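## Task

Take the label strip lying next to the box and slide it into the track over the network jacks until it reaches the stop, with its printed face toward the outside and its text the right way up.

## Robot and tools

Robot: two arms, left_arm and right_arm, mounted on opposite sides of a table and facing each other. Each has six joints and a two-finger gripper. Loose objects may occasionally get a small push from outside.

Scene frame: metres. The origin sits roughly halfway between the two nominal arm bases, +z is up, and the table surface is at z = 0.020. left_arm's base is on the +y side; arm names do not match image left or right. Real bases are offset from nominal; only a BASES line gives their calibrated positions. Reported hand poses can be off by a few centimetres, more when reaching far.

Gripper: fingers point along its +x axis and close along its y axis. end_effector_position is the midpoint between the fingers, 3 to 4 cm behind the tips. Only the final 1.5 cm of each inner finger face is flat, so grip near the tips.

Joint order (used in every row and every per-arm list): wrist yaw, shoulder, wrist pitch, wrist roll, elbow, waist. Stated ranges in rad: waist -3.054..3.054, shoulder 0..3.142, elbow 0..2.356, wrist pitch -1.571..1.571, wrist yaw -1.571..1.571, wrist roll -3.142..3.142. Real ends may differ by up to 0.028 rad.

A row is one flat list of 14 numbers, each in [-1, 1], always covering both arms: left_arm's six joint values in the order above, then its opening, then the same seven for right_arm. Joint values are offsets, not poses: they count from the Joint targets in effect when the action (or move) begins, not from the previous row. Scale: 1.0 equals 2.055 rad for waist, shoulder and elbow, and 4.263 rad for the three wrist joints. Sending 0 for a joint re-commands its current target. The opening value is absolute, not an offset: +1 fully open, about -0.78 where empty fingers touch, anything lower adds nothing. Full close takes about 0.6 s. To leave a gripper alone, resend its present command; 0 means half-open, not no change.

execute_actions(actions, cameras): actions is a list of actions; each action is a list of up to 15 rows, each row lasting one 1/30 s step. A shorter action repeats its last row to fill 15 steps (0.5 s). An action is rejected for both arms if it would send a joint more than 0.028 rad beyond its range; a malformed action or a failing first action rejects the whole call. An empty actions list just reports state and images. cameras: list of names, ["all"], or []; omitted means all for an empty call and none otherwise; an unknown name voids the call.

move(target, speed, blend, opening_speed, blocking, cameras): target is one 14-number row or a list of up to 15 rows; every row is an offset from the same starting Joint targets. Joints interpolate together, so the hand traces a curve, not a line. speed (rad/s, 0.01..7, default 0.5) caps the joint with the longest travel; one value or one per target. blend (rad) rounds corners between listed targets. opening_speed (per second on the -1..+1 scale, at least 0.2) ramps the fingers. blocking=false returns after about 0.5 s while the move continues. Paths under 0.5 s are stretched; over 10 s they stop short. Moves do not avoid obstacles or the other arm. The result adds a move: line (done, off_target, moving, held, fault; limits=held if steps were withheld).

wait(seconds 0..10, cameras): holds last commands; a running move continues. stop(cameras): brakes a running move. zoom_image(camera, region=[x0,y0,x1,y1] pixels, at most 504x504) enlarges part of the latest image. finished_scene(scene 1 or 2) ends the scene irreversibly; only call it when the strip sits correctly without the robot touching it.

Cameras: cam_high, cam_low, cam_left_wrist, cam_right_wrist, all 672x504. Calibration (K, distortion, T_world_to_cam) is supplied and can be a little off; wrist camera poses derive from joint readings.

Result lines: end_effector_position (m), end_effector_quat_wxyz, velocities in the scene frame. Joint positions / Joint velocities per arm, in joint order, plus finger-pad gap (m; 0.080 open). Joint targets are what the next offsets count from. grip_measured uses the command scale; to hold a part, command about 0.08 below the reading at first contact. grip_effort_n is motor effort (negative closing), not pad force. Joint torques and External joint torques are noisy estimates. Wrist depth gives a 7x7 grid (rows separated by /) of distances in mm, 70 to 1000, with - for no value. Other flags: joint sent to its limit, joint command not followed, blocked, TORQUE FAULT, MOTOR HOT, OVER-TEMPERATURE FAULT.

Motion limits: each joint target may lead its measured angle by at most 0.368 rad (big joints) or 0.763 rad (wrists); targets that would put the hand over 70 mm from its measured spot are scaled back, so big moves take several actions.

Avoid: dropping or releasing moving parts, anything leaving the table, fast impacts, and forcing parts. Contact torque at a joint's limit (waist 17.2, shoulder 21.3, elbow 21.3, wrist pitch 5.61, wrist yaw 5.59, wrist roll 5.24 N m) freezes that arm for 10 s. Keep the arms from hitting or gripping each other. Holding loads or staying stretched heats motors; at 95 °C the arm is halted. To relieve a push, command targets back past the measured positions.

Each tool is called after "Call:" as name(argument=value, ...), one argument or row to a line, values as JSON.

## Session

Call:
execute_actions(
  actions=[],
  cameras=["all"],
)

Call:
zoom_image(
  camera="cam_high",
  region=[230, 150, 430, 400],
)

Scene clock: 0.00 s.
left_arm: end_effector_position=(-0.0443, +0.2618, +0.3465) grip_measured=+1.000 grip_effort_n=n/a end_effector_quat_wxyz=(+0.589, +0.411, -0.074, -0.692) | right_arm: end_effector_position=(+0.0731, -0.3152, +0.2110) grip_measured=+0.992 grip_effort_n=n/a end_effector_quat_wxyz=(+0.644, -0.412, +0.498, +0.408)
Joint names: [wrist yaw, shoulder, wrist pitch, wrist roll, elbow, waist]
Joint positions: left_arm=[-0.436 0.645 -0.976 0.473 1.061 -0.447 0.08] | right_arm=[0.086 0.984 -1.393 -0.226 0.994 -0.544 0.08]
Joint velocities: within noise
Joint torques (N m): no reading
External joint torques (N m): no reading
Motor temperatures (°C): left_arm=[25 21 34 24 27 21] | right_arm=[24 20 32 26 24 23]
Heat: left arm: hottest wrist pitch 34 °C (+0.0 °C/min); right arm: hottest wrist pitch 32 °C (+0.0 °C/min).
Wrist depth (mm): cam_left_wrist=[187 197 209 199 237 268 419 / 209 221 223 233 266 301 394 / - 249 225 292 320 359 367 / - - 322 345 388 377 344 / - 78 563 507 428 - - / - - 551 472 405 365 81 / - - 512 441 376 340 -] | cam_right_wrist=[218 223 231 240 249 258 271 / 225 231 239 249 259 271 280 / 233 241 250 259 269 281 293 / 242 249 260 270 282 291 290 / 249 254 269 282 282 89 285 / - 100 276 272 282 91 - / - 259 234 283 321 335 81]
Joint targets: left_arm=[-0.436 0.644 -0.974 0.473 1.064 -0.447] | right_arm=[0.086 0.983 -1.392 -0.226 0.994 -0.544]
Tool commands: left_gripper/opening=+1.0 right_gripper/opening=+0.991984
camera_calibration:
cam_left_wrist: T_world_to_cam=[[-0.735743, 0.277981, -0.617583, 0.119034], [0.591002, 0.708861, -0.38501, -0.0022756], [0.330755, -0.648262, -0.685827, 0.499003], [0, 0, 0, 1]] pos_world=[-0.0761244, 0.292009, 0.414867]
cam_right_wrist: T_world_to_cam=[[0.914889, -0.364303, 0.173958, -0.212282], [-0.396477, -0.891989, 0.217167, -0.273648], [0.0760543, -0.267654, -0.960509, 0.189571], [0, 0, 0, 1]] pos_world=[0.0713012, -0.270686, 0.27844]

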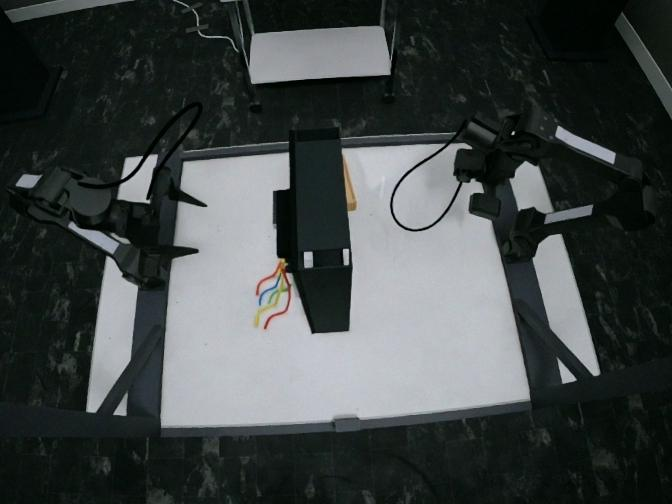

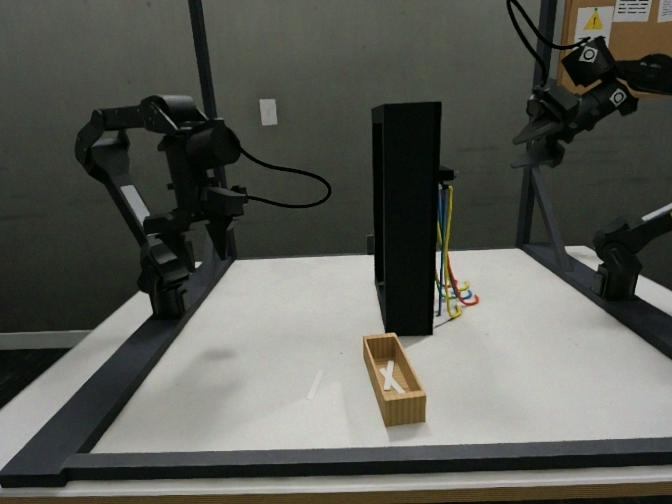

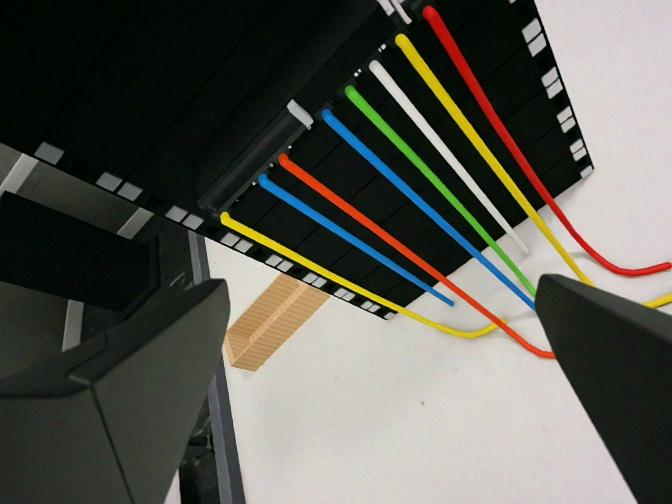

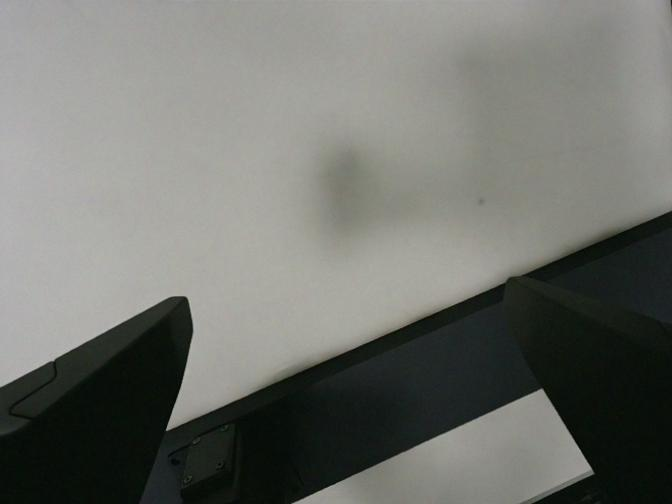

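Scaled by 2.016.

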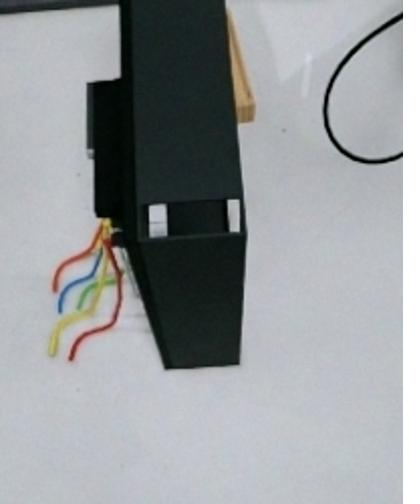

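Call:
zoom_image(
  camera="cam_low",
  region=[280, 320, 450, 440],
)

Call:
zoom_image(
  camera="cam_high",
  region=[335, 140, 425, 220],
)

Call:
zoom_image(
  camera="cam_left_wrist",
  region=[180, 0, 460, 240],
)

Call:
zoom_image(
  camera="cam_high",
  region=[255, 170, 325, 280],
)

Scaled by 2.965.

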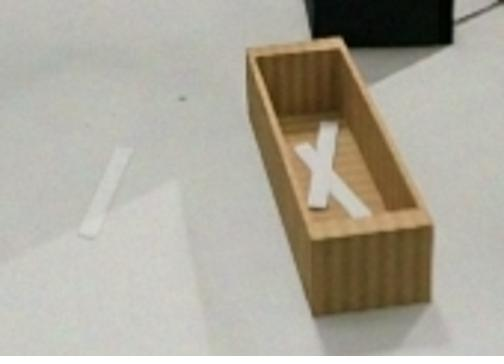

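Scaled by 5.600.

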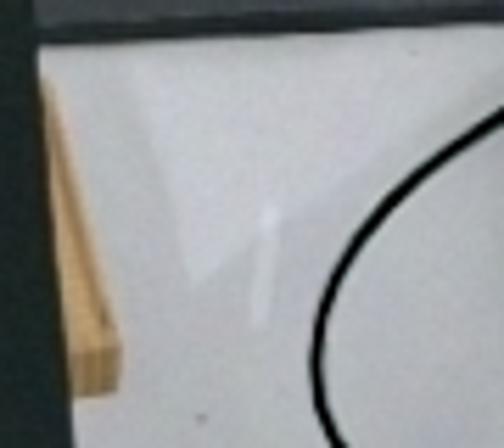

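Scaled by 1.800.

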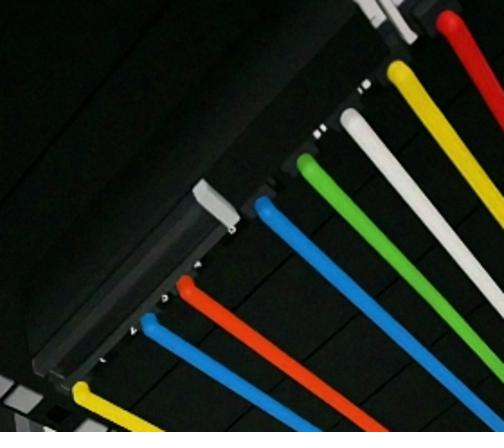

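Scaled by 4.582.

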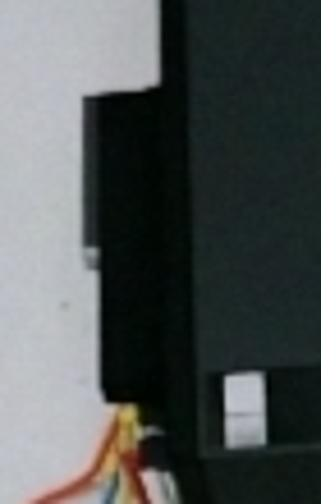

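Call:
move(
  target=[0.10228, -0.19757, 0.18766, -0.11096, -0.31727, 0.32457, 1.0, -0.02017, 0.27421, 0.16552, 0.05301, 0.04667, -0.03066, 0.992],
  speed=0.6,
  cameras=["cam_left_wrist", "cam_right_wrist"],
)

Call:
zoom_image(
  camera="cam_right_wrist",
  region=[220, 150, 460, 350],
)

Call:
zoom_image(
  camera="cam_left_wrist",
  region=[180, 100, 520, 320],
)

Scene clock: 194.73 s.
left_arm: end_effector_position=(+0.0230, +0.2447, +0.3092) grip_measured=+1.000 grip_effort_n=-0.2 end_effector_quat_wxyz=(+0.774, +0.000, -0.001, -0.633) | right_arm: end_effector_position=(+0.1775, -0.1587, +0.1531) grip_measured=+0.992 grip_effort_n=-2.1 end_effector_quat_wxyz=(+0.744, -0.256, +0.479, +0.391)
Joint names: [wrist yaw, shoulder, wrist pitch, wrist roll, elbow, waist]
Joint positions: left_arm=[-0.005 0.244 -0.178 0.001 0.423 0.216 0.08] | right_arm=[0.005 1.539 -0.69 -0.006 1.081 -0.604 0.08]
Joint torques (N m): left_arm=[0.08 0.55 2.14 0.01 5.64 0.42] | right_arm=[-0.21 -5.97 0.99 0.19 7.72 -0.3]
External joint torques (N m): left_arm=[0.08 -0.29 0.52 0.01 -0.68 0.42] | right_arm=[-0.22 0.19 -0.04 0.19 1.34 -0.24]
Motor temperatures (°C): left_arm=[25 21 40 24 34 21] | right_arm=[24 21 32 26 29 23]
Heat: left arm: hottest wrist pitch 40 °C (+1.0 °C/min); right arm: hottest wrist pitch 32 °C (+0.0 °C/min).
Wrist depth (mm): cam_left_wrist=[- - - 213 207 198 190 / - - - 234 220 211 203 / - - - 252 207 191 186 / - - 770 272 256 237 229 / - 78 493 300 278 267 - / - - 437 335 300 293 81 / - - 376 359 341 316 -] | cam_right_wrist=[181 198 183 206 209 211 193 / 172 178 204 206 209 211 203 / 199 200 204 204 208 210 213 / 199 201 203 206 208 211 213 / 200 201 204 206 208 90 213 / - 92 203 205 207 209 - / - 201 203 205 207 208 81]
Joint targets: left_arm=[0.000 0.238 -0.174 0.000 0.412 0.220] | right_arm=[0.000 1.547 -0.687 0.000 1.090 -0.607]
move: done
camera_calibration:
cam_left_wrist: T_world_to_cam=[[-0.972767, -0.230164, -0.0273629, 0.0975468], [-0.0713138, 0.409528, -0.909506, 0.206304], [0.220541, -0.882786, -0.414789, 0.41611], [0, 0, 0, 1]] pos_world=[0.0178333, 0.305301, 0.362902]
cam_right_wrist: T_world_to_cam=[[0.792872, -0.607742, 0.0447608, -0.2378], [-0.606975, -0.79413, -0.030659, 0.0106981], [0.0541786, -0.00286006, -0.998527, 0.219534], [0, 0, 0, 1]] pos_world=[0.183144, -0.135397, 0.230183]
Images, in order (width x height): cam_left_wrist 672x504, cam_right_wrist 672x504.

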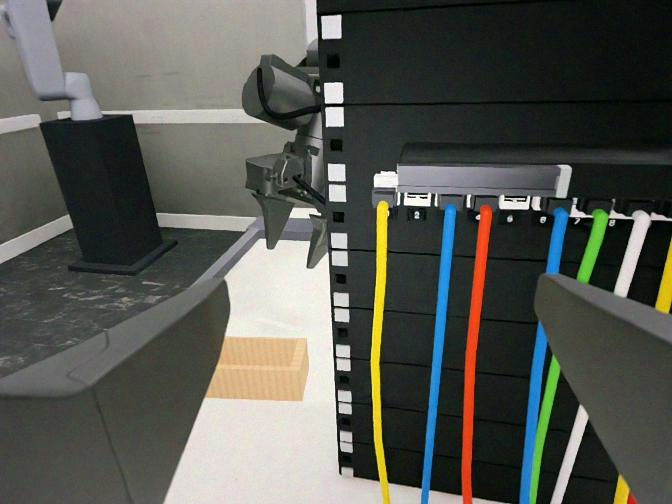

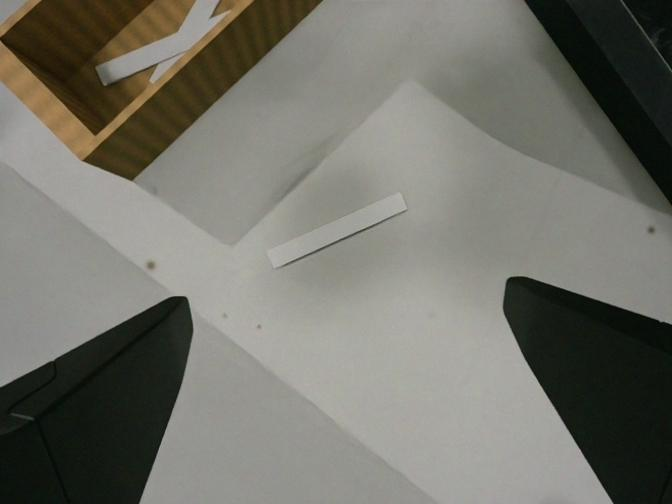

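Scaled by 2.100.

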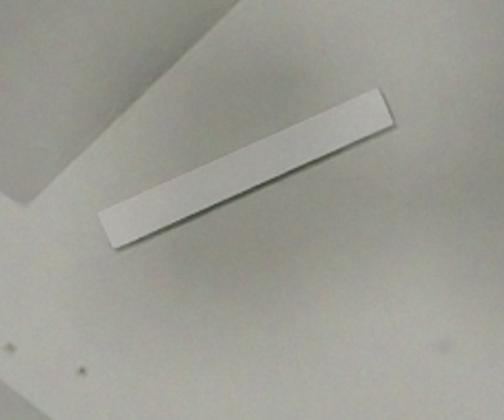

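Scaled by 1.482.

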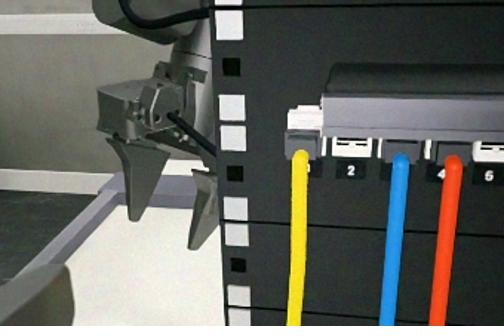

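Call:
move(
  target=[0, 0, 0, 0, 0, 0, 1.0, 0, 0.2152, -0.09486, 0.2829, 0.2179, 0.0022, -0.22],
  speed=0.6,
  cameras=["cam_right_wrist", "cam_low"],
)

Call:
zoom_image(
  camera="cam_low",
  region=[260, 300, 450, 440],
)

Scene clock: 301.97 s.
left_arm: end_effector_position=(+0.0230, +0.2447, +0.3089) grip_measured=+1.000 grip_effort_n=-0.2 end_effector_quat_wxyz=(+0.774, +0.000, -0.001, -0.633) | right_arm: end_effector_position=(+0.1949, -0.1330, +0.1147) grip_measured=-0.217 grip_effort_n=-18.4 end_effector_quat_wxyz=(+0.709, +0.092, +0.696, -0.072)
Joint names: [wrist yaw, shoulder, wrist pitch, wrist roll, elbow, waist]
Joint positions: left_arm=[-0.004 0.243 -0.178 0.001 0.422 0.216 0.08] | right_arm=[0.004 1.978 -1.089 1.201 1.529 -0.604 0.025]
Joint torques (N m): left_arm=[0.1 0.55 2.13 0.01 5.67 0.37] | right_arm=[-0.1 -8.26 0.1 0.17 6.98 0.08]
External joint torques (N m): left_arm=[0.1 -0.3 0.53 0.01 -0.59 0.37] | right_arm=[-0.15 0.57 -0.25 0.17 1.29 0.06]
Motor temperatures (°C): left_arm=[25 21 46 24 34 22] | right_arm=[24 25 34 26 31 23]
Heat: left arm: hottest wrist pitch 46 °C (+1.0 °C/min); right arm: hottest wrist pitch 34 °C (+0.0 °C/min).
Wrist depth (mm): cam_left_wrist=[- - - 214 206 198 190 / - - 422 231 220 212 204 / - - 458 249 211 191 185 / - - 482 271 257 238 228 / - 78 488 299 279 265 - / - - 437 335 299 293 81 / - - 380 361 344 318 -] | cam_right_wrist=[130 130 131 132 134 136 137 / 136 139 139 141 142 144 145 / 146 148 148 151 151 154 156 / 149 157 158 161 164 166 167 / 136 164 100 172 91 176 180 / - - - 188 80 - - / - - - 206 79 - -]
Joint targets: left_arm=[0.000 0.238 -0.174 0.000 0.412 0.220] | right_arm=[0.000 1.990 -1.091 1.206 1.538 -0.603]
move: done
camera_calibration:
cam_right_wrist: T_world_to_cam=[[-0.264625, -0.963967, 0.0272334, -0.0735896], [-0.893348, 0.255679, 0.369536, 0.190119], [-0.363184, 0.0734597, -0.928817, 0.263856], [0, 0, 0, 1]] pos_world=[0.246197, -0.13893, 0.176822]
Images, in order (width x height): cam_low 672x504, cam_right_wrist 672x504.

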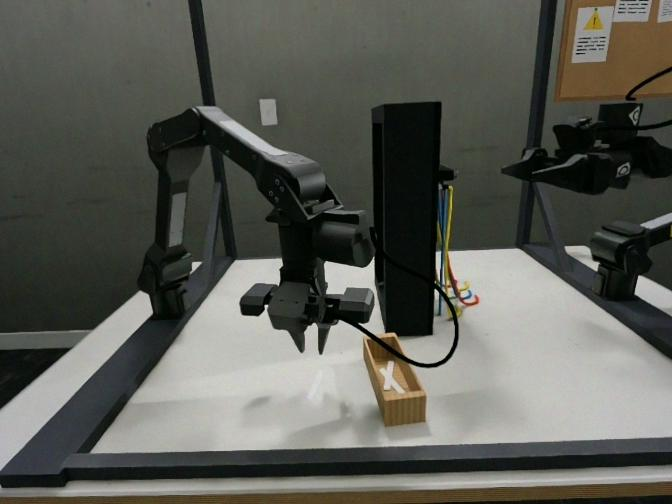

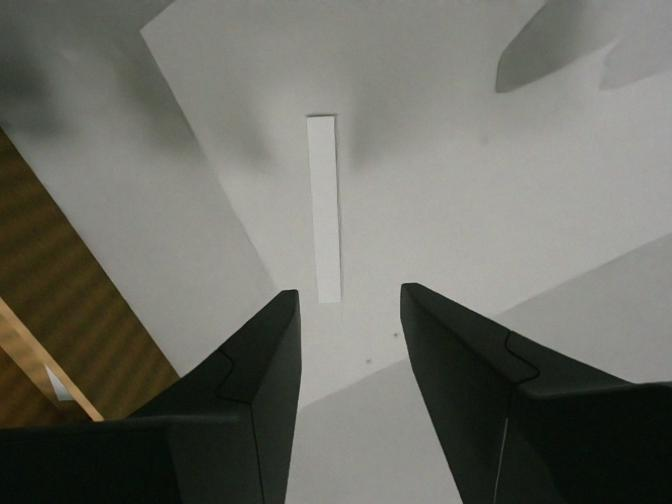

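Scaled by 2.653.

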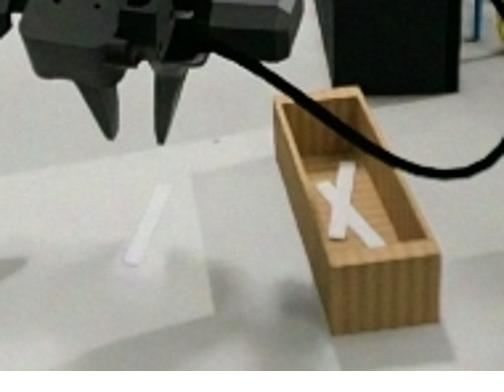

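Call:
move(
  target=[0, 0, 0, 0, 0, 0, 1.0, 0, 0.03124, 0.03014, -0.00673, -0.03762, -0.01105, -0.22],
  speed=0.1,
  cameras=["cam_right_wrist"],
)

Call:
zoom_image(
  camera="cam_right_wrist",
  region=[240, 180, 460, 380],
)

Scene clock: 374.63 s.
left_arm: end_effector_position=(+0.0230, +0.2447, +0.3089) grip_measured=+1.000 grip_effort_n=-1.2 end_effector_quat_wxyz=(+0.774, +0.000, -0.001, -0.633) | right_arm: end_effector_position=(+0.2045, -0.1318, +0.0769) grip_measured=-0.217 grip_effort_n=-18.4 end_effector_quat_wxyz=(+0.709, +0.091, +0.696, -0.073)
Joint names: [wrist yaw, shoulder, wrist pitch, wrist roll, elbow, waist]
Joint positions: left_arm=[-0.004 0.243 -0.178 0.001 0.422 0.216 0.08] | right_arm=[0.004 2.043 -0.965 1.182 1.468 -0.623 0.025]
Joint torques (N m): left_arm=[0.1 0.56 2.12 0 5.68 0.37] | right_arm=[-0.1 -8.68 0.37 -0.18 4.84 -0.26]
External joint torques (N m): left_arm=[0.1 -0.24 0.48 -0.01 -0.72 0.36] | right_arm=[-0.15 0.38 0.01 -0.18 -0.67 -0.27]
Heat: left arm: hottest wrist pitch 47 °C (+1.0 °C/min); right arm: hottest wrist pitch 31 °C (-2.0 °C/min).
Wrist depth (mm): cam_left_wrist=[- - - 215 208 198 190 / - - 455 232 221 212 204 / - - 448 248 211 191 186 / - - 502 272 256 238 229 / - 78 488 299 280 266 - / - - 441 334 300 291 80 / - - 378 362 344 316 -] | cam_right_wrist=[- 97 97 98 100 101 103 / - 101 103 106 106 107 108 / - 109 111 110 111 114 115 / 115 114 117 118 119 123 123 / 124 125 101 128 94 130 135 / - - - 140 83 - - / - - - 152 148 - -]
Joint targets: left_arm=[0.000 0.238 -0.174 0.000 0.412 0.220] | right_arm=[0.000 2.053 -0.963 1.177 1.460 -0.626]
move: done
camera_calibration:
cam_right_wrist: T_world_to_cam=[[-0.264259, -0.964017, 0.0289705, -0.0690119], [-0.893284, 0.255973, 0.369489, 0.212337], [-0.363609, 0.0717618, -0.928783, 0.232001], [0, 0, 0, 1]] pos_world=[0.255797, -0.13753, 0.139022]
Images, in order (width x height): cam_right_wrist 672x504.

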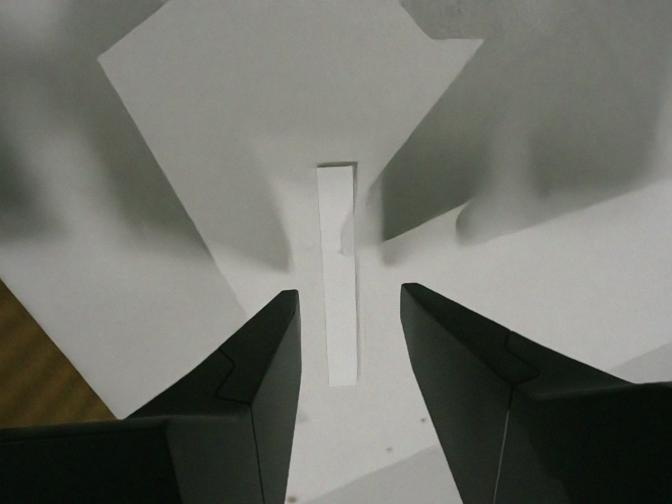

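Scaled by 2.291.

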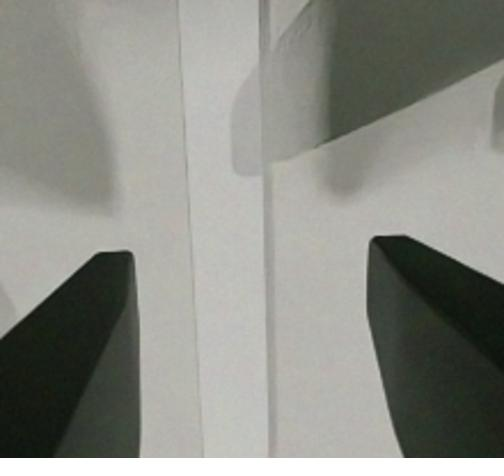

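Call:
move(
  target=[0, 0, 0, 0, 0, 0, 1.0, 0, 0.00837, 0.00647, 0, -0.00506, 0, -0.22],
  speed=0.04,
  cameras=["cam_right_wrist"],
)

Call:
zoom_image(
  camera="cam_right_wrist",
  region=[260, 220, 440, 370],
)

Scene clock: 397.30 s.
left_arm: end_effector_position=(+0.0230, +0.2447, +0.3089) grip_measured=+1.000 grip_effort_n=-1.2 end_effector_quat_wxyz=(+0.774, +0.000, -0.001, -0.633) | right_arm: end_effector_position=(+0.2055, -0.1304, +0.0684) grip_measured=-0.217 grip_effort_n=-18.4 end_effector_quat_wxyz=(+0.709, +0.091, +0.696, -0.073)
Joint names: [wrist yaw, shoulder, wrist pitch, wrist roll, elbow, waist]
Joint positions: left_arm=[-0.004 0.243 -0.178 0.001 0.422 0.216 0.08] | right_arm=[0.004 2.059 -0.937 1.182 1.458 -0.623 0.025]
Joint torques (N m): left_arm=[0.09 0.53 2.13 0.01 5.69 0.37] | right_arm=[-0.11 -8.69 0.38 -0.17 4.76 -0.3]
External joint torques (N m): left_arm=[0.09 -0.34 0.53 0.01 -0.56 0.37] | right_arm=[-0.17 0.51 0.01 -0.17 -0.76 -0.26]
Motor temperatures (°C): left_arm=[25 21 47 24 34 22] | right_arm=[24 30 31 26 29 23]
Heat: left arm: hottest wrist pitch 47 °C (+1.0 °C/min); right arm: hottest wrist pitch 31 °C (-1.0 °C/min).
Wrist depth (mm): cam_left_wrist=[- - - 214 208 198 190 / - - 477 232 221 212 203 / - - 452 247 210 191 186 / - - 507 271 256 238 229 / - 78 480 300 280 265 - / - - 439 335 300 293 80 / - - 378 362 343 317 -] | cam_right_wrist=[- 89 89 90 92 93 94 / - 93 94 96 - 98 99 / - 100 102 102 103 105 106 / 106 108 109 110 111 112 114 / - 116 113 119 96 120 123 / - - - 127 90 - - / - - - 140 137 - -]
Joint targets: left_arm=[0.000 0.238 -0.174 0.000 0.412 0.220] | right_arm=[0.000 2.071 -0.935 1.177 1.450 -0.626]
move: done
camera_calibration:
cam_right_wrist: T_world_to_cam=[[-0.26428, -0.964022, 0.0286056, -0.0671961], [-0.893365, 0.25587, 0.369364, 0.216061], [-0.363394, 0.0720601, -0.928845, 0.224369], [0, 0, 0, 1]] pos_world=[0.256797, -0.13623, 0.130521]
Images, in order (width x height): cam_right_wrist 672x504.

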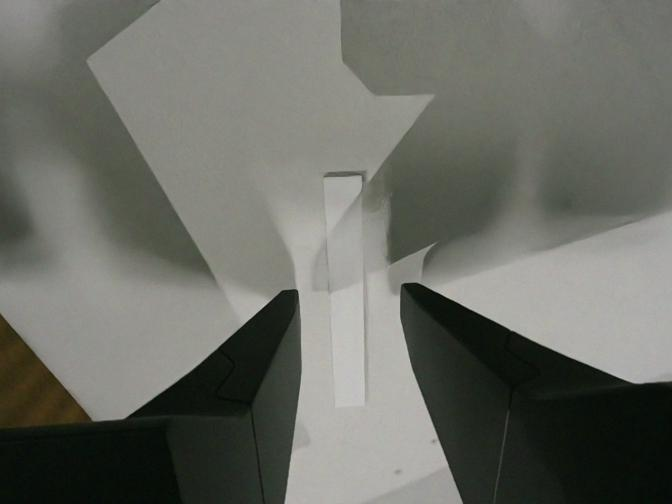

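Scaled by 2.800.

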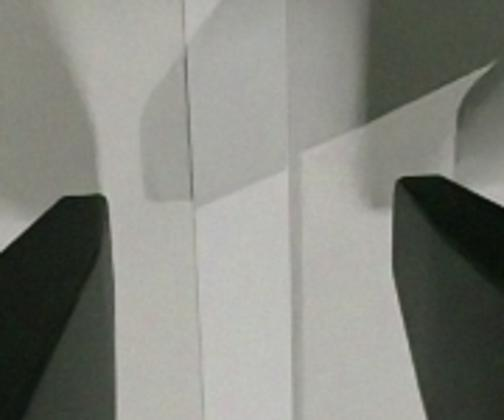

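Call:
move(
  target=[0, 0, 0, 0, 0, 0, 1.0, 0, 0.00235, 0.00182, 0, -0.00142, 0, -0.22],
  speed=0.02,
  cameras=["cam_right_wrist"],
)

Call:
zoom_image(
  camera="cam_right_wrist",
  region=[260, 220, 440, 370],
)

Scene clock: 407.63 s.
left_arm: end_effector_position=(+0.0229, +0.2447, +0.3089) grip_measured=+1.000 grip_effort_n=-1.2 end_effector_quat_wxyz=(+0.774, +0.000, -0.001, -0.633) | right_arm: end_effector_position=(+0.2058, -0.1300, +0.0661) grip_measured=-0.217 grip_effort_n=-18.8 end_effector_quat_wxyz=(+0.709, +0.091, +0.696, -0.073)
Joint names: [wrist yaw, shoulder, wrist pitch, wrist roll, elbow, waist]
Joint positions: left_arm=[-0.004 0.243 -0.178 0.001 0.422 0.216 0.08] | right_arm=[0.004 2.064 -0.93 1.182 1.455 -0.623 0.025]
Joint torques (N m): left_arm=[0.08 0.53 2.14 0.02 5.73 0.37] | right_arm=[-0.1 -8.67 0.37 -0.16 4.78 -0.31]
External joint torques (N m): left_arm=[0.07 -0.32 0.54 0.01 -0.54 0.39] | right_arm=[-0.15 0.61 -0.01 -0.16 -0.78 -0.34]
Heat: left arm: hottest wrist pitch 47 °C (+1.0 °C/min); right arm: hottest wrist pitch 31 °C (-1.0 °C/min).
Wrist depth (mm): cam_left_wrist=[- - - 215 207 198 190 / - - 469 232 221 211 203 / - - 450 248 210 191 186 / - - 502 270 256 238 229 / - 78 480 300 279 266 - / - - 436 335 300 293 80 / - - 378 361 343 318 -] | cam_right_wrist=[- 86 87 88 89 91 92 / - 91 92 94 97 96 97 / - 97 101 100 100 102 104 / - 106 107 108 109 110 112 / - 112 111 116 96 117 121 / - - - 122 90 - - / - - - 138 134 - -]
Joint targets: left_arm=[0.000 0.238 -0.174 0.000 0.412 0.220] | right_arm=[0.000 2.076 -0.928 1.177 1.447 -0.626]
move: done
camera_calibration:
cam_right_wrist: T_world_to_cam=[[-0.264217, -0.964051, 0.0282091, -0.066638], [-0.893457, 0.255675, 0.369277, 0.217048], [-0.363214, 0.0723654, -0.928891, 0.222407], [0, 0, 0, 1]] pos_world=[0.257097, -0.135831, 0.128321]
Images, in order (width x height): cam_right_wrist 672x504.

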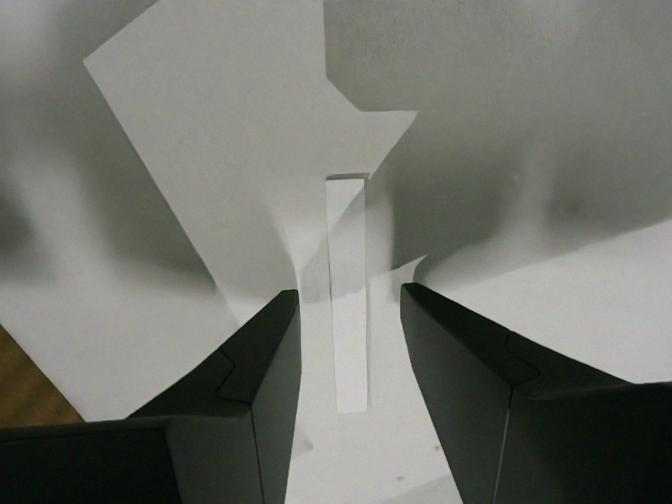

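Scaled by 2.800.

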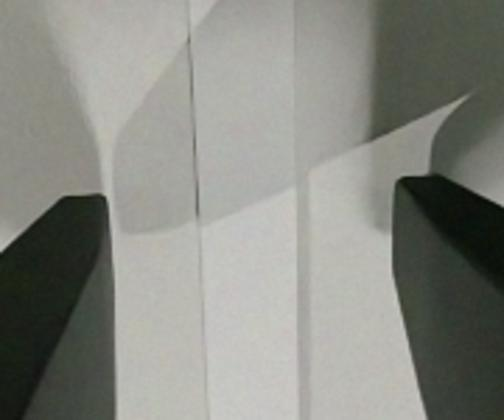

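Call:
move(
  target=[0, 0, 0, 0, 0, 0, 1.0, 0, 0.00115, 0.0009, 0, -0.0007, 0, -0.22],
  speed=0.02,
  cameras=["cam_right_wrist"],
)

Call:
zoom_image(
  camera="cam_right_wrist",
  region=[260, 220, 440, 370],
)

Scene clock: 414.43 s.
left_arm: end_effector_position=(+0.0229, +0.2447, +0.3089) grip_measured=+1.000 grip_effort_n=-0.7 end_effector_quat_wxyz=(+0.774, +0.000, -0.001, -0.633) | right_arm: end_effector_position=(+0.2060, -0.1298, +0.0650) grip_measured=-0.217 grip_effort_n=-18.4 end_effector_quat_wxyz=(+0.709, +0.091, +0.695, -0.073)
Joint names: [wrist yaw, shoulder, wrist pitch, wrist roll, elbow, waist]
Joint positions: left_arm=[-0.004 0.243 -0.178 0.001 0.422 0.216 0.08] | right_arm=[0.004 2.066 -0.926 1.182 1.454 -0.623 0.025]
Joint torques (N m): left_arm=[0.1 0.58 2.13 0.02 5.72 0.36] | right_arm=[-0.1 -8.61 0.37 -0.19 4.76 -0.33]
External joint torques (N m): left_arm=[0.1 -0.25 0.5 0.01 -0.61 0.36] | right_arm=[-0.15 0.58 0 -0.19 -0.73 -0.34]
Heat: left arm: hottest wrist pitch 47 °C (+0.0 °C/min); right arm: hottest wrist pitch 31 °C (-1.0 °C/min).
Wrist depth (mm): cam_left_wrist=[- - - 214 207 198 190 / - - 468 233 220 212 204 / - - 446 248 209 191 186 / - - 502 272 255 238 229 / - 78 486 299 279 266 - / - - 437 334 299 292 80 / - - 376 363 342 317 -] | cam_right_wrist=[- 85 86 87 88 89 92 / - 90 91 92 95 95 95 / - 95 99 98 99 101 103 / - 105 105 106 108 109 111 / - 111 109 113 96 116 120 / - - - 124 90 - - / - - - 136 132 - -]
Joint targets: left_arm=[0.000 0.238 -0.174 0.000 0.412 0.220] | right_arm=[0.000 2.078 -0.923 1.177 1.446 -0.626]
move: done
camera_calibration:
cam_right_wrist: T_world_to_cam=[[-0.264237, -0.964056, 0.0278443, -0.0663341], [-0.893538, 0.255571, 0.369151, 0.217552], [-0.362999, 0.0726637, -0.928952, 0.221307], [0, 0, 0, 1]] pos_world=[0.257197, -0.135631, 0.127121]
Images, in order (width x height): cam_right_wrist 672x504.

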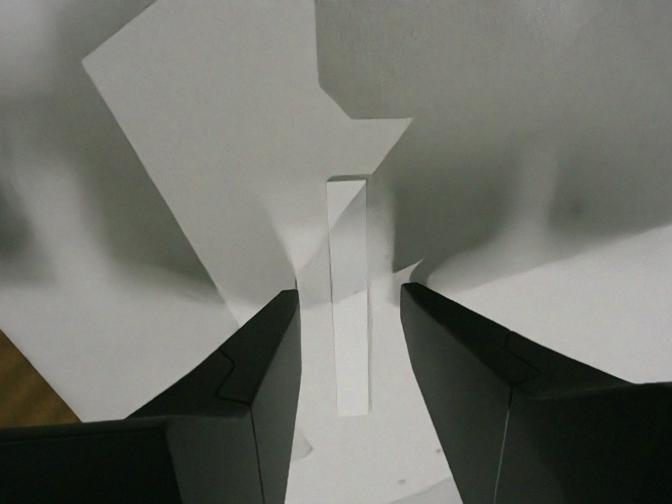

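Scaled by 2.800.

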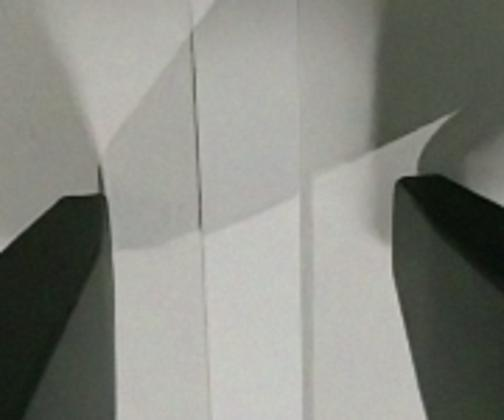

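Call:
move(
  target=[0, 0, 0, 0, 0, 0, 1.0, 0, 0.00115, 0.0009, 0, -0.0007, 0, -0.22],
  speed=0.02,
  cameras=["cam_right_wrist"],
)

Call:
zoom_image(
  camera="cam_right_wrist",
  region=[260, 220, 440, 370],
)

Scene clock: 418.70 s.
left_arm: end_effector_position=(+0.0229, +0.2447, +0.3089) grip_measured=+1.000 grip_effort_n=-1.2 end_effector_quat_wxyz=(+0.774, +0.000, -0.001, -0.633) | right_arm: end_effector_position=(+0.2061, -0.1295, +0.0639) grip_measured=-0.217 grip_effort_n=-18.4 end_effector_quat_wxyz=(+0.709, +0.091, +0.695, -0.072)
Joint names: [wrist yaw, shoulder, wrist pitch, wrist roll, elbow, waist]
Joint positions: left_arm=[-0.004 0.243 -0.178 0.001 0.422 0.216 0.08] | right_arm=[0.004 2.069 -0.922 1.182 1.452 -0.623 0.025]
Joint torques (N m): left_arm=[0.09 0.58 2.13 0.01 5.72 0.35] | right_arm=[-0.11 -8.6 0.38 -0.18 4.73 -0.31]
External joint torques (N m): left_arm=[0.09 -0.25 0.52 0.01 -0.56 0.33] | right_arm=[-0.16 0.56 0.01 -0.18 -0.72 -0.29]
Heat: left arm: hottest wrist pitch 47 °C (+0.0 °C/min); right arm: hottest wrist pitch 31 °C (-1.0 °C/min).
Wrist depth (mm): cam_left_wrist=[- - - 215 207 199 189 / - - 472 233 220 212 203 / - - 452 248 212 191 186 / - - 505 272 256 238 228 / - 78 480 300 279 266 - / - - 439 336 301 294 81 / - - 379 361 342 315 -] | cam_right_wrist=[- 84 85 86 87 88 - / - 89 89 91 93 94 94 / - - 98 96 99 99 102 / - 103 103 105 106 108 110 / - 109 108 111 96 114 119 / - - - 120 90 - - / - - - 134 130 - -]
Joint targets: left_arm=[0.000 0.238 -0.174 0.000 0.412 0.220] | right_arm=[0.000 2.080 -0.920 1.177 1.445 -0.626]
move: done
camera_calibration:
cam_right_wrist: T_world_to_cam=[[-0.264258, -0.964061, 0.0274794, -0.065911], [-0.89362, 0.255468, 0.369026, 0.218083], [-0.362783, 0.0729618, -0.929013, 0.220328], [0, 0, 0, 1]] pos_world=[0.257397, -0.135331, 0.12602]
Images, in order (width x height): cam_right_wrist 672x504.

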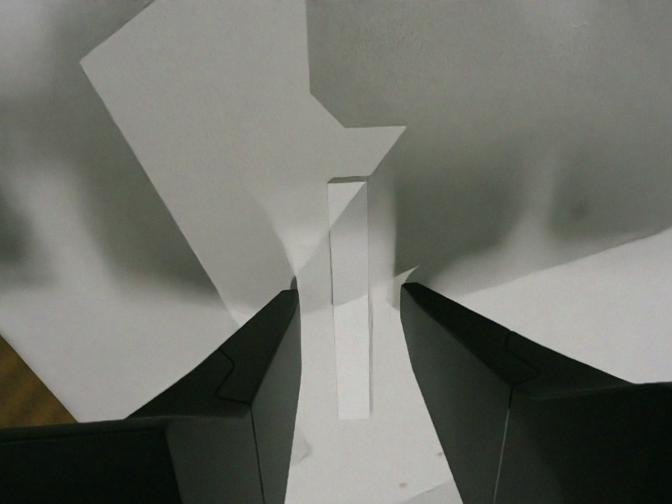

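Scaled by 2.800.

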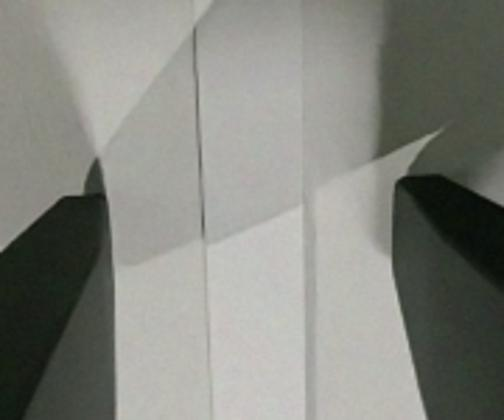

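Call:
move(
  target=[0, 0, 0, 0, 0, 0, 1.0, 0, 0.00165, 0.0012, 0, -0.001, 0, -0.22],
  speed=0.02,
  cameras=["cam_right_wrist"],
)

Call:
zoom_image(
  camera="cam_right_wrist",
  region=[260, 220, 440, 370],
)

Scene clock: 428.10 s.
left_arm: end_effector_position=(+0.0229, +0.2447, +0.3089) grip_measured=+1.000 grip_effort_n=-1.2 end_effector_quat_wxyz=(+0.774, +0.000, -0.001, -0.633) | right_arm: end_effector_position=(+0.2062, -0.1294, +0.0630) grip_measured=-0.217 grip_effort_n=-18.4 end_effector_quat_wxyz=(+0.709, +0.092, +0.695, -0.072)
Joint names: [wrist yaw, shoulder, wrist pitch, wrist roll, elbow, waist]
Joint positions: left_arm=[-0.004 0.243 -0.178 0.001 0.422 0.216 0.08] | right_arm=[0.004 2.07 -0.918 1.182 1.451 -0.623 0.025]
Joint torques (N m): left_arm=[0.09 0.56 2.14 0.01 5.68 0.36] | right_arm=[-0.09 -8.4 0.46 -0.17 4.66 -0.33]
External joint torques (N m): left_arm=[0.09 -0.28 0.52 0 -0.65 0.37] | right_arm=[-0.15 0.84 0.1 -0.17 -0.8 -0.29]
Heat: left arm: hottest wrist pitch 47 °C (+0.0 °C/min); right arm: hottest wrist pitch 31 °C (+0.0 °C/min).
Wrist depth (mm): cam_left_wrist=[- - - 214 207 198 190 / - - 481 233 220 212 203 / - - 451 247 212 192 186 / - - 506 272 256 237 228 / - 78 484 301 278 267 - / - - 438 335 301 293 80 / - - 378 360 342 317 -] | cam_right_wrist=[- 84 85 85 86 87 - / - 88 89 90 93 93 93 / - - 97 96 98 98 101 / - 103 103 104 106 107 109 / - 109 107 111 96 114 118 / - - - 121 90 - - / - - - 133 130 - -]
Joint targets: left_arm=[0.000 0.238 -0.174 0.000 0.412 0.220] | right_arm=[0.000 2.084 -0.915 1.177 1.442 -0.626]
move: done
camera_calibration:
cam_right_wrist: T_world_to_cam=[[-0.264241, -0.964073, 0.0272071, -0.0657619], [-0.893697, 0.255363, 0.368912, 0.218409], [-0.362605, 0.0731669, -0.929066, 0.219473], [0, 0, 0, 1]] pos_world=[0.257397, -0.135231, 0.12512]
Images, in order (width x height): cam_right_wrist 672x504.

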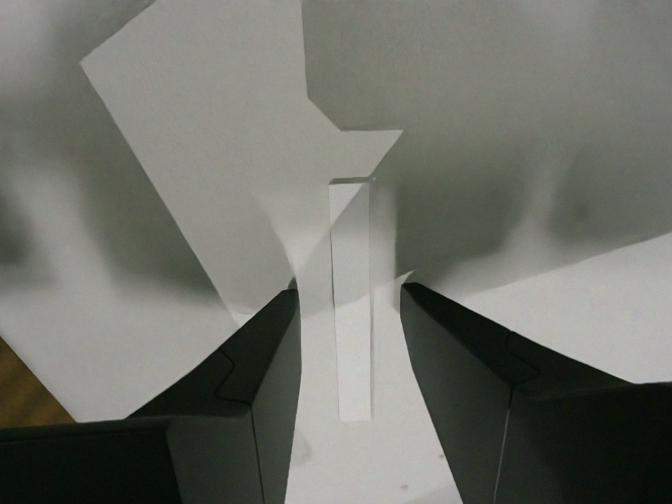

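Scaled by 2.800.

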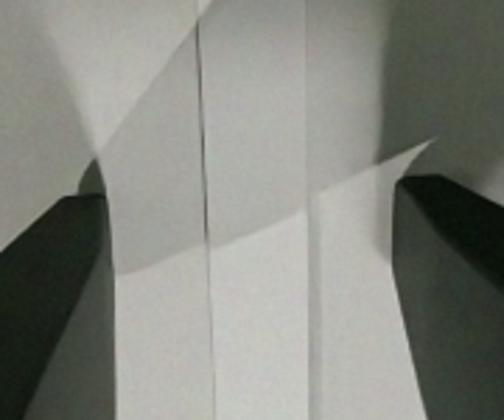

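Call:
move(
  target=[0, 0, 0, 0, 0, 0, 1.0, 0, -0.0012, -0.0009, 0, 0.0007, 0, -0.46],
  speed=0.02,
  opening_speed=0.4,
  cameras=["cam_right_wrist"],
)

Call:
zoom_image(
  camera="cam_right_wrist",
  region=[260, 150, 440, 440],
)

Scene clock: 439.60 s.
left_arm: end_effector_position=(+0.0229, +0.2447, +0.3089) grip_measured=+1.000 grip_effort_n=-1.2 end_effector_quat_wxyz=(+0.774, +0.000, -0.001, -0.633) | right_arm: end_effector_position=(+0.2054, -0.1318, +0.0624) grip_measured=-0.455 grip_effort_n=-20.7 end_effector_quat_wxyz=(+0.707, +0.089, +0.697, -0.076)
Joint names: [wrist yaw, shoulder, wrist pitch, wrist roll, elbow, waist]
Joint positions: left_arm=[-0.004 0.243 -0.178 0.001 0.422 0.216 0.08] | right_arm=[0.004 2.07 -0.927 1.182 1.449 -0.625 0.015]
Joint torques (N m): left_arm=[0.08 0.54 2.12 0.01 5.72 0.37] | right_arm=[-0.1 -8.64 0.8 -0.16 5.01 -0.11]
External joint torques (N m): left_arm=[0.09 -0.3 0.51 0.01 -0.56 0.36] | right_arm=[-0.15 0.53 0.44 -0.15 -0.45 -0.2]
Heat: left arm: hottest wrist pitch 47 °C (+0.0 °C/min); right arm: hottest wrist pitch 31 °C (+0.0 °C/min).
Wrist depth (mm): cam_left_wrist=[- - - 214 207 198 190 / - - 484 233 221 212 204 / - - 452 248 212 191 186 / - - 513 272 257 238 229 / - 78 483 299 278 266 - / - - 438 335 299 294 81 / - - 377 361 342 317 -] | cam_right_wrist=[- 83 84 85 86 87 - / - 88 89 90 93 93 93 / - - 97 96 98 99 102 / - 102 101 104 106 107 110 / - 108 108 108 110 115 119 / - 114 - 124 - - - / - - - 133 - - -]
Joint targets: left_arm=[0.000 0.238 -0.174 0.000 0.412 0.220] | right_arm=[0.000 2.081 -0.918 1.177 1.444 -0.625]
move: done
camera_calibration:
cam_right_wrist: T_world_to_cam=[[-0.265545, -0.963397, 0.0367827, -0.0685262], [-0.891092, 0.259822, 0.372086, 0.218404], [-0.368023, 0.0660287, -0.927469, 0.218955], [0, 0, 0, 1]] pos_world=[0.257002, -0.137221, 0.12433]
Images, in order (width x height): cam_right_wrist 672x504.

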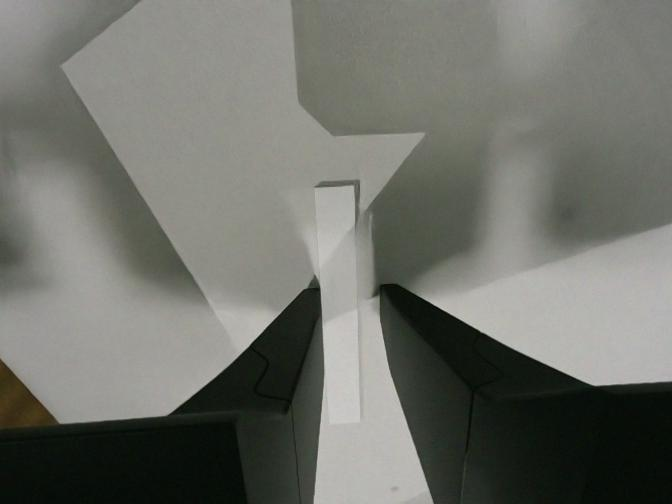

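Scaled by 1.738.

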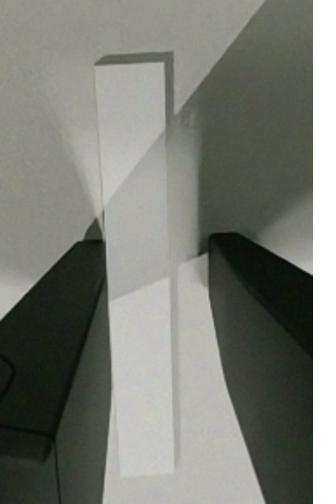

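Call:
wait(
  seconds=0.2,
  cameras=["cam_low", "cam_high"],
)

Call:
zoom_image(
  camera="cam_low",
  region=[220, 240, 450, 440],
)

Call:
zoom_image(
  camera="cam_high",
  region=[320, 120, 460, 230],
)

Scene clock: 460.60 s.
left_arm: end_effector_position=(+0.0229, +0.2447, +0.3089) grip_measured=+1.000 grip_effort_n=-0.7 end_effector_quat_wxyz=(+0.774, +0.000, -0.001, -0.633) | right_arm: end_effector_position=(+0.2054, -0.1318, +0.0624) grip_measured=-0.456 grip_effort_n=-21.2 end_effector_quat_wxyz=(+0.707, +0.089, +0.697, -0.076)
Joint names: [wrist yaw, shoulder, wrist pitch, wrist roll, elbow, waist]
Joint positions: left_arm=[-0.004 0.243 -0.178 0.001 0.422 0.216 0.08] | right_arm=[0.004 2.07 -0.927 1.182 1.449 -0.625 0.014]
Joint torques (N m): left_arm=[0.08 0.58 2.12 0.01 5.67 0.36] | right_arm=[-0.1 -8.66 0.79 -0.16 5.05 -0.06]
External joint torques (N m): left_arm=[0.08 -0.25 0.51 0.01 -0.63 0.37] | right_arm=[-0.14 0.43 0.44 -0.16 -0.34 -0.15]
Heat: left arm: hottest wrist pitch 47 °C (+0.0 °C/min); right arm: hottest wrist pitch 31 °C (+0.0 °C/min).
Wrist depth (mm): cam_left_wrist=[- - - 214 207 198 190 / - - 483 233 221 212 203 / - - 450 248 213 191 185 / - - 513 272 257 237 229 / - 78 485 299 278 266 - / - - 439 333 301 293 80 / - - 380 359 345 317 -] | cam_right_wrist=[- 83 84 85 86 87 - / - 88 89 90 92 94 93 / - - 97 96 98 99 101 / - 102 101 104 106 107 109 / - 108 108 108 110 115 119 / - 114 - 124 - - - / - - - 133 - - -]
Joint targets: left_arm=[0.000 0.238 -0.174 0.000 0.412 0.220] | right_arm=[0.000 2.081 -0.918 1.177 1.444 -0.625]
Tool commands: left_gripper/opening=+1.0 right_gripper/opening=-0.46
wait: 0.20 s; at rest from the start
Images, in order (width x height): cam_high 672x504, cam_low 672x504.

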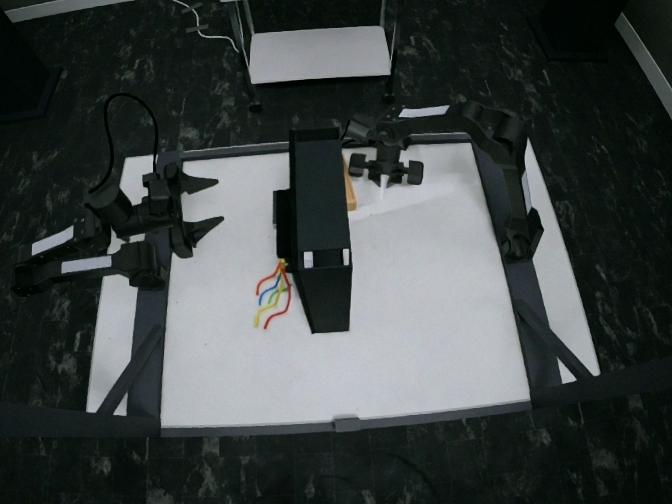

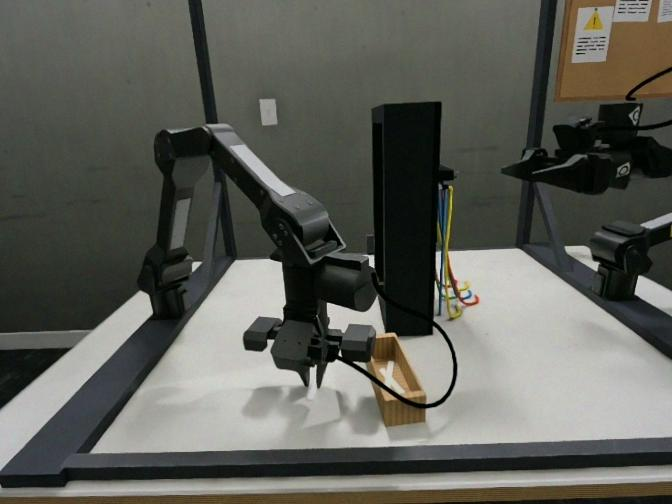

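Scaled by 2.191.

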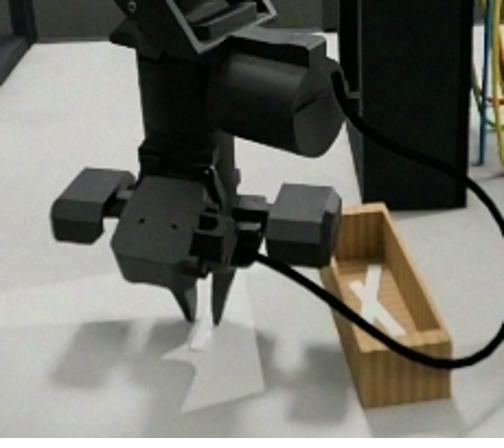

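Scaled by 3.600.

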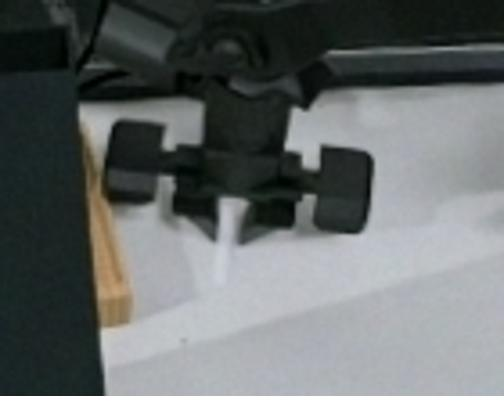

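Call:
move(
  target=[0, 0, 0, 0, 0, 0, 1.0, 0, -0.0005, 0.0005, 0, 0.0049, 0.0015, -0.46],
  speed=0.02,
  cameras=["cam_right_wrist"],
)

Call:
zoom_image(
  camera="cam_right_wrist",
  region=[260, 150, 440, 440],
)

Scene clock: 485.70 s.
left_arm: end_effector_position=(+0.0229, +0.2447, +0.3089) grip_measured=+1.000 grip_effort_n=-0.7 end_effector_quat_wxyz=(+0.774, +0.000, -0.001, -0.633) | right_arm: end_effector_position=(+0.2054, -0.1318, +0.0624) grip_measured=-0.456 grip_effort_n=-21.2 end_effector_quat_wxyz=(+0.707, +0.089, +0.697, -0.076)
Joint names: [wrist yaw, shoulder, wrist pitch, wrist roll, elbow, waist]
Joint positions: left_arm=[-0.004 0.243 -0.178 0.001 0.422 0.216 0.08] | right_arm=[0.004 2.07 -0.927 1.182 1.449 -0.625 0.014]
Joint torques (N m): left_arm=[0.1 0.57 2.13 0.01 5.71 0.34] | right_arm=[-0.08 -8.86 0.93 -0.17 6.23 0.18]
External joint torques (N m): left_arm=[0.09 -0.25 0.5 0.01 -0.63 0.35] | right_arm=[-0.13 0.37 0.56 -0.17 0.74 0.16]
Heat: left arm: hottest wrist pitch 48 °C (+1.0 °C/min); right arm: hottest wrist pitch 32 °C (+1.0 °C/min).
Wrist depth (mm): cam_left_wrist=[- - - 214 208 197 190 / - - 479 233 221 212 204 / - - 450 248 212 192 186 / - - 510 272 256 238 229 / - 78 484 299 279 266 - / - - 438 335 301 294 81 / - - 378 362 342 318 -] | cam_right_wrist=[- 83 84 85 86 87 - / - 88 89 90 93 93 93 / - - 97 96 98 98 102 / - 102 101 104 106 107 109 / - 108 108 108 110 115 119 / - 115 - 124 - - - / - - - 133 - - -]
Joint targets: left_arm=[0.000 0.238 -0.174 0.000 0.412 0.220] | right_arm=[0.000 2.080 -0.916 1.177 1.454 -0.622]
move: done
camera_calibration:
cam_right_wrist: T_world_to_cam=[[-0.265545, -0.963397, 0.0367827, -0.0685262], [-0.891092, 0.259822, 0.372086, 0.218404], [-0.368023, 0.0660287, -0.927469, 0.218955], [0, 0, 0, 1]] pos_world=[0.257002, -0.137221, 0.12433]
Images, in order (width x height): cam_right_wrist 672x504.

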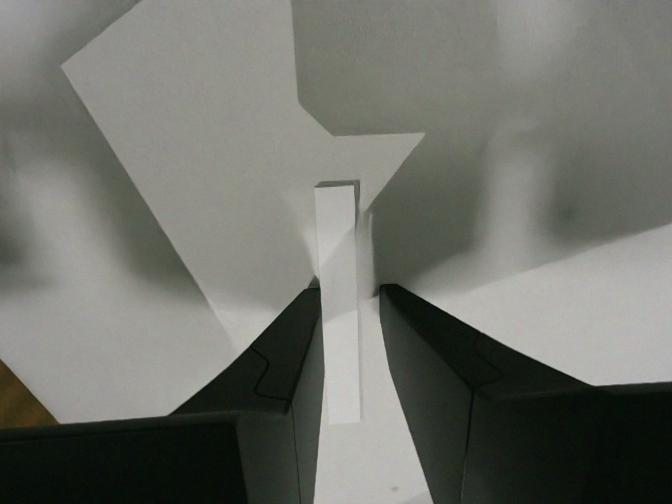

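Scaled by 1.738.

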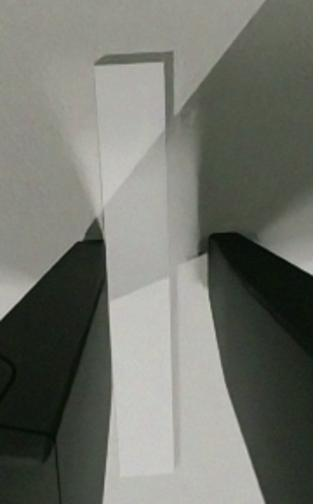

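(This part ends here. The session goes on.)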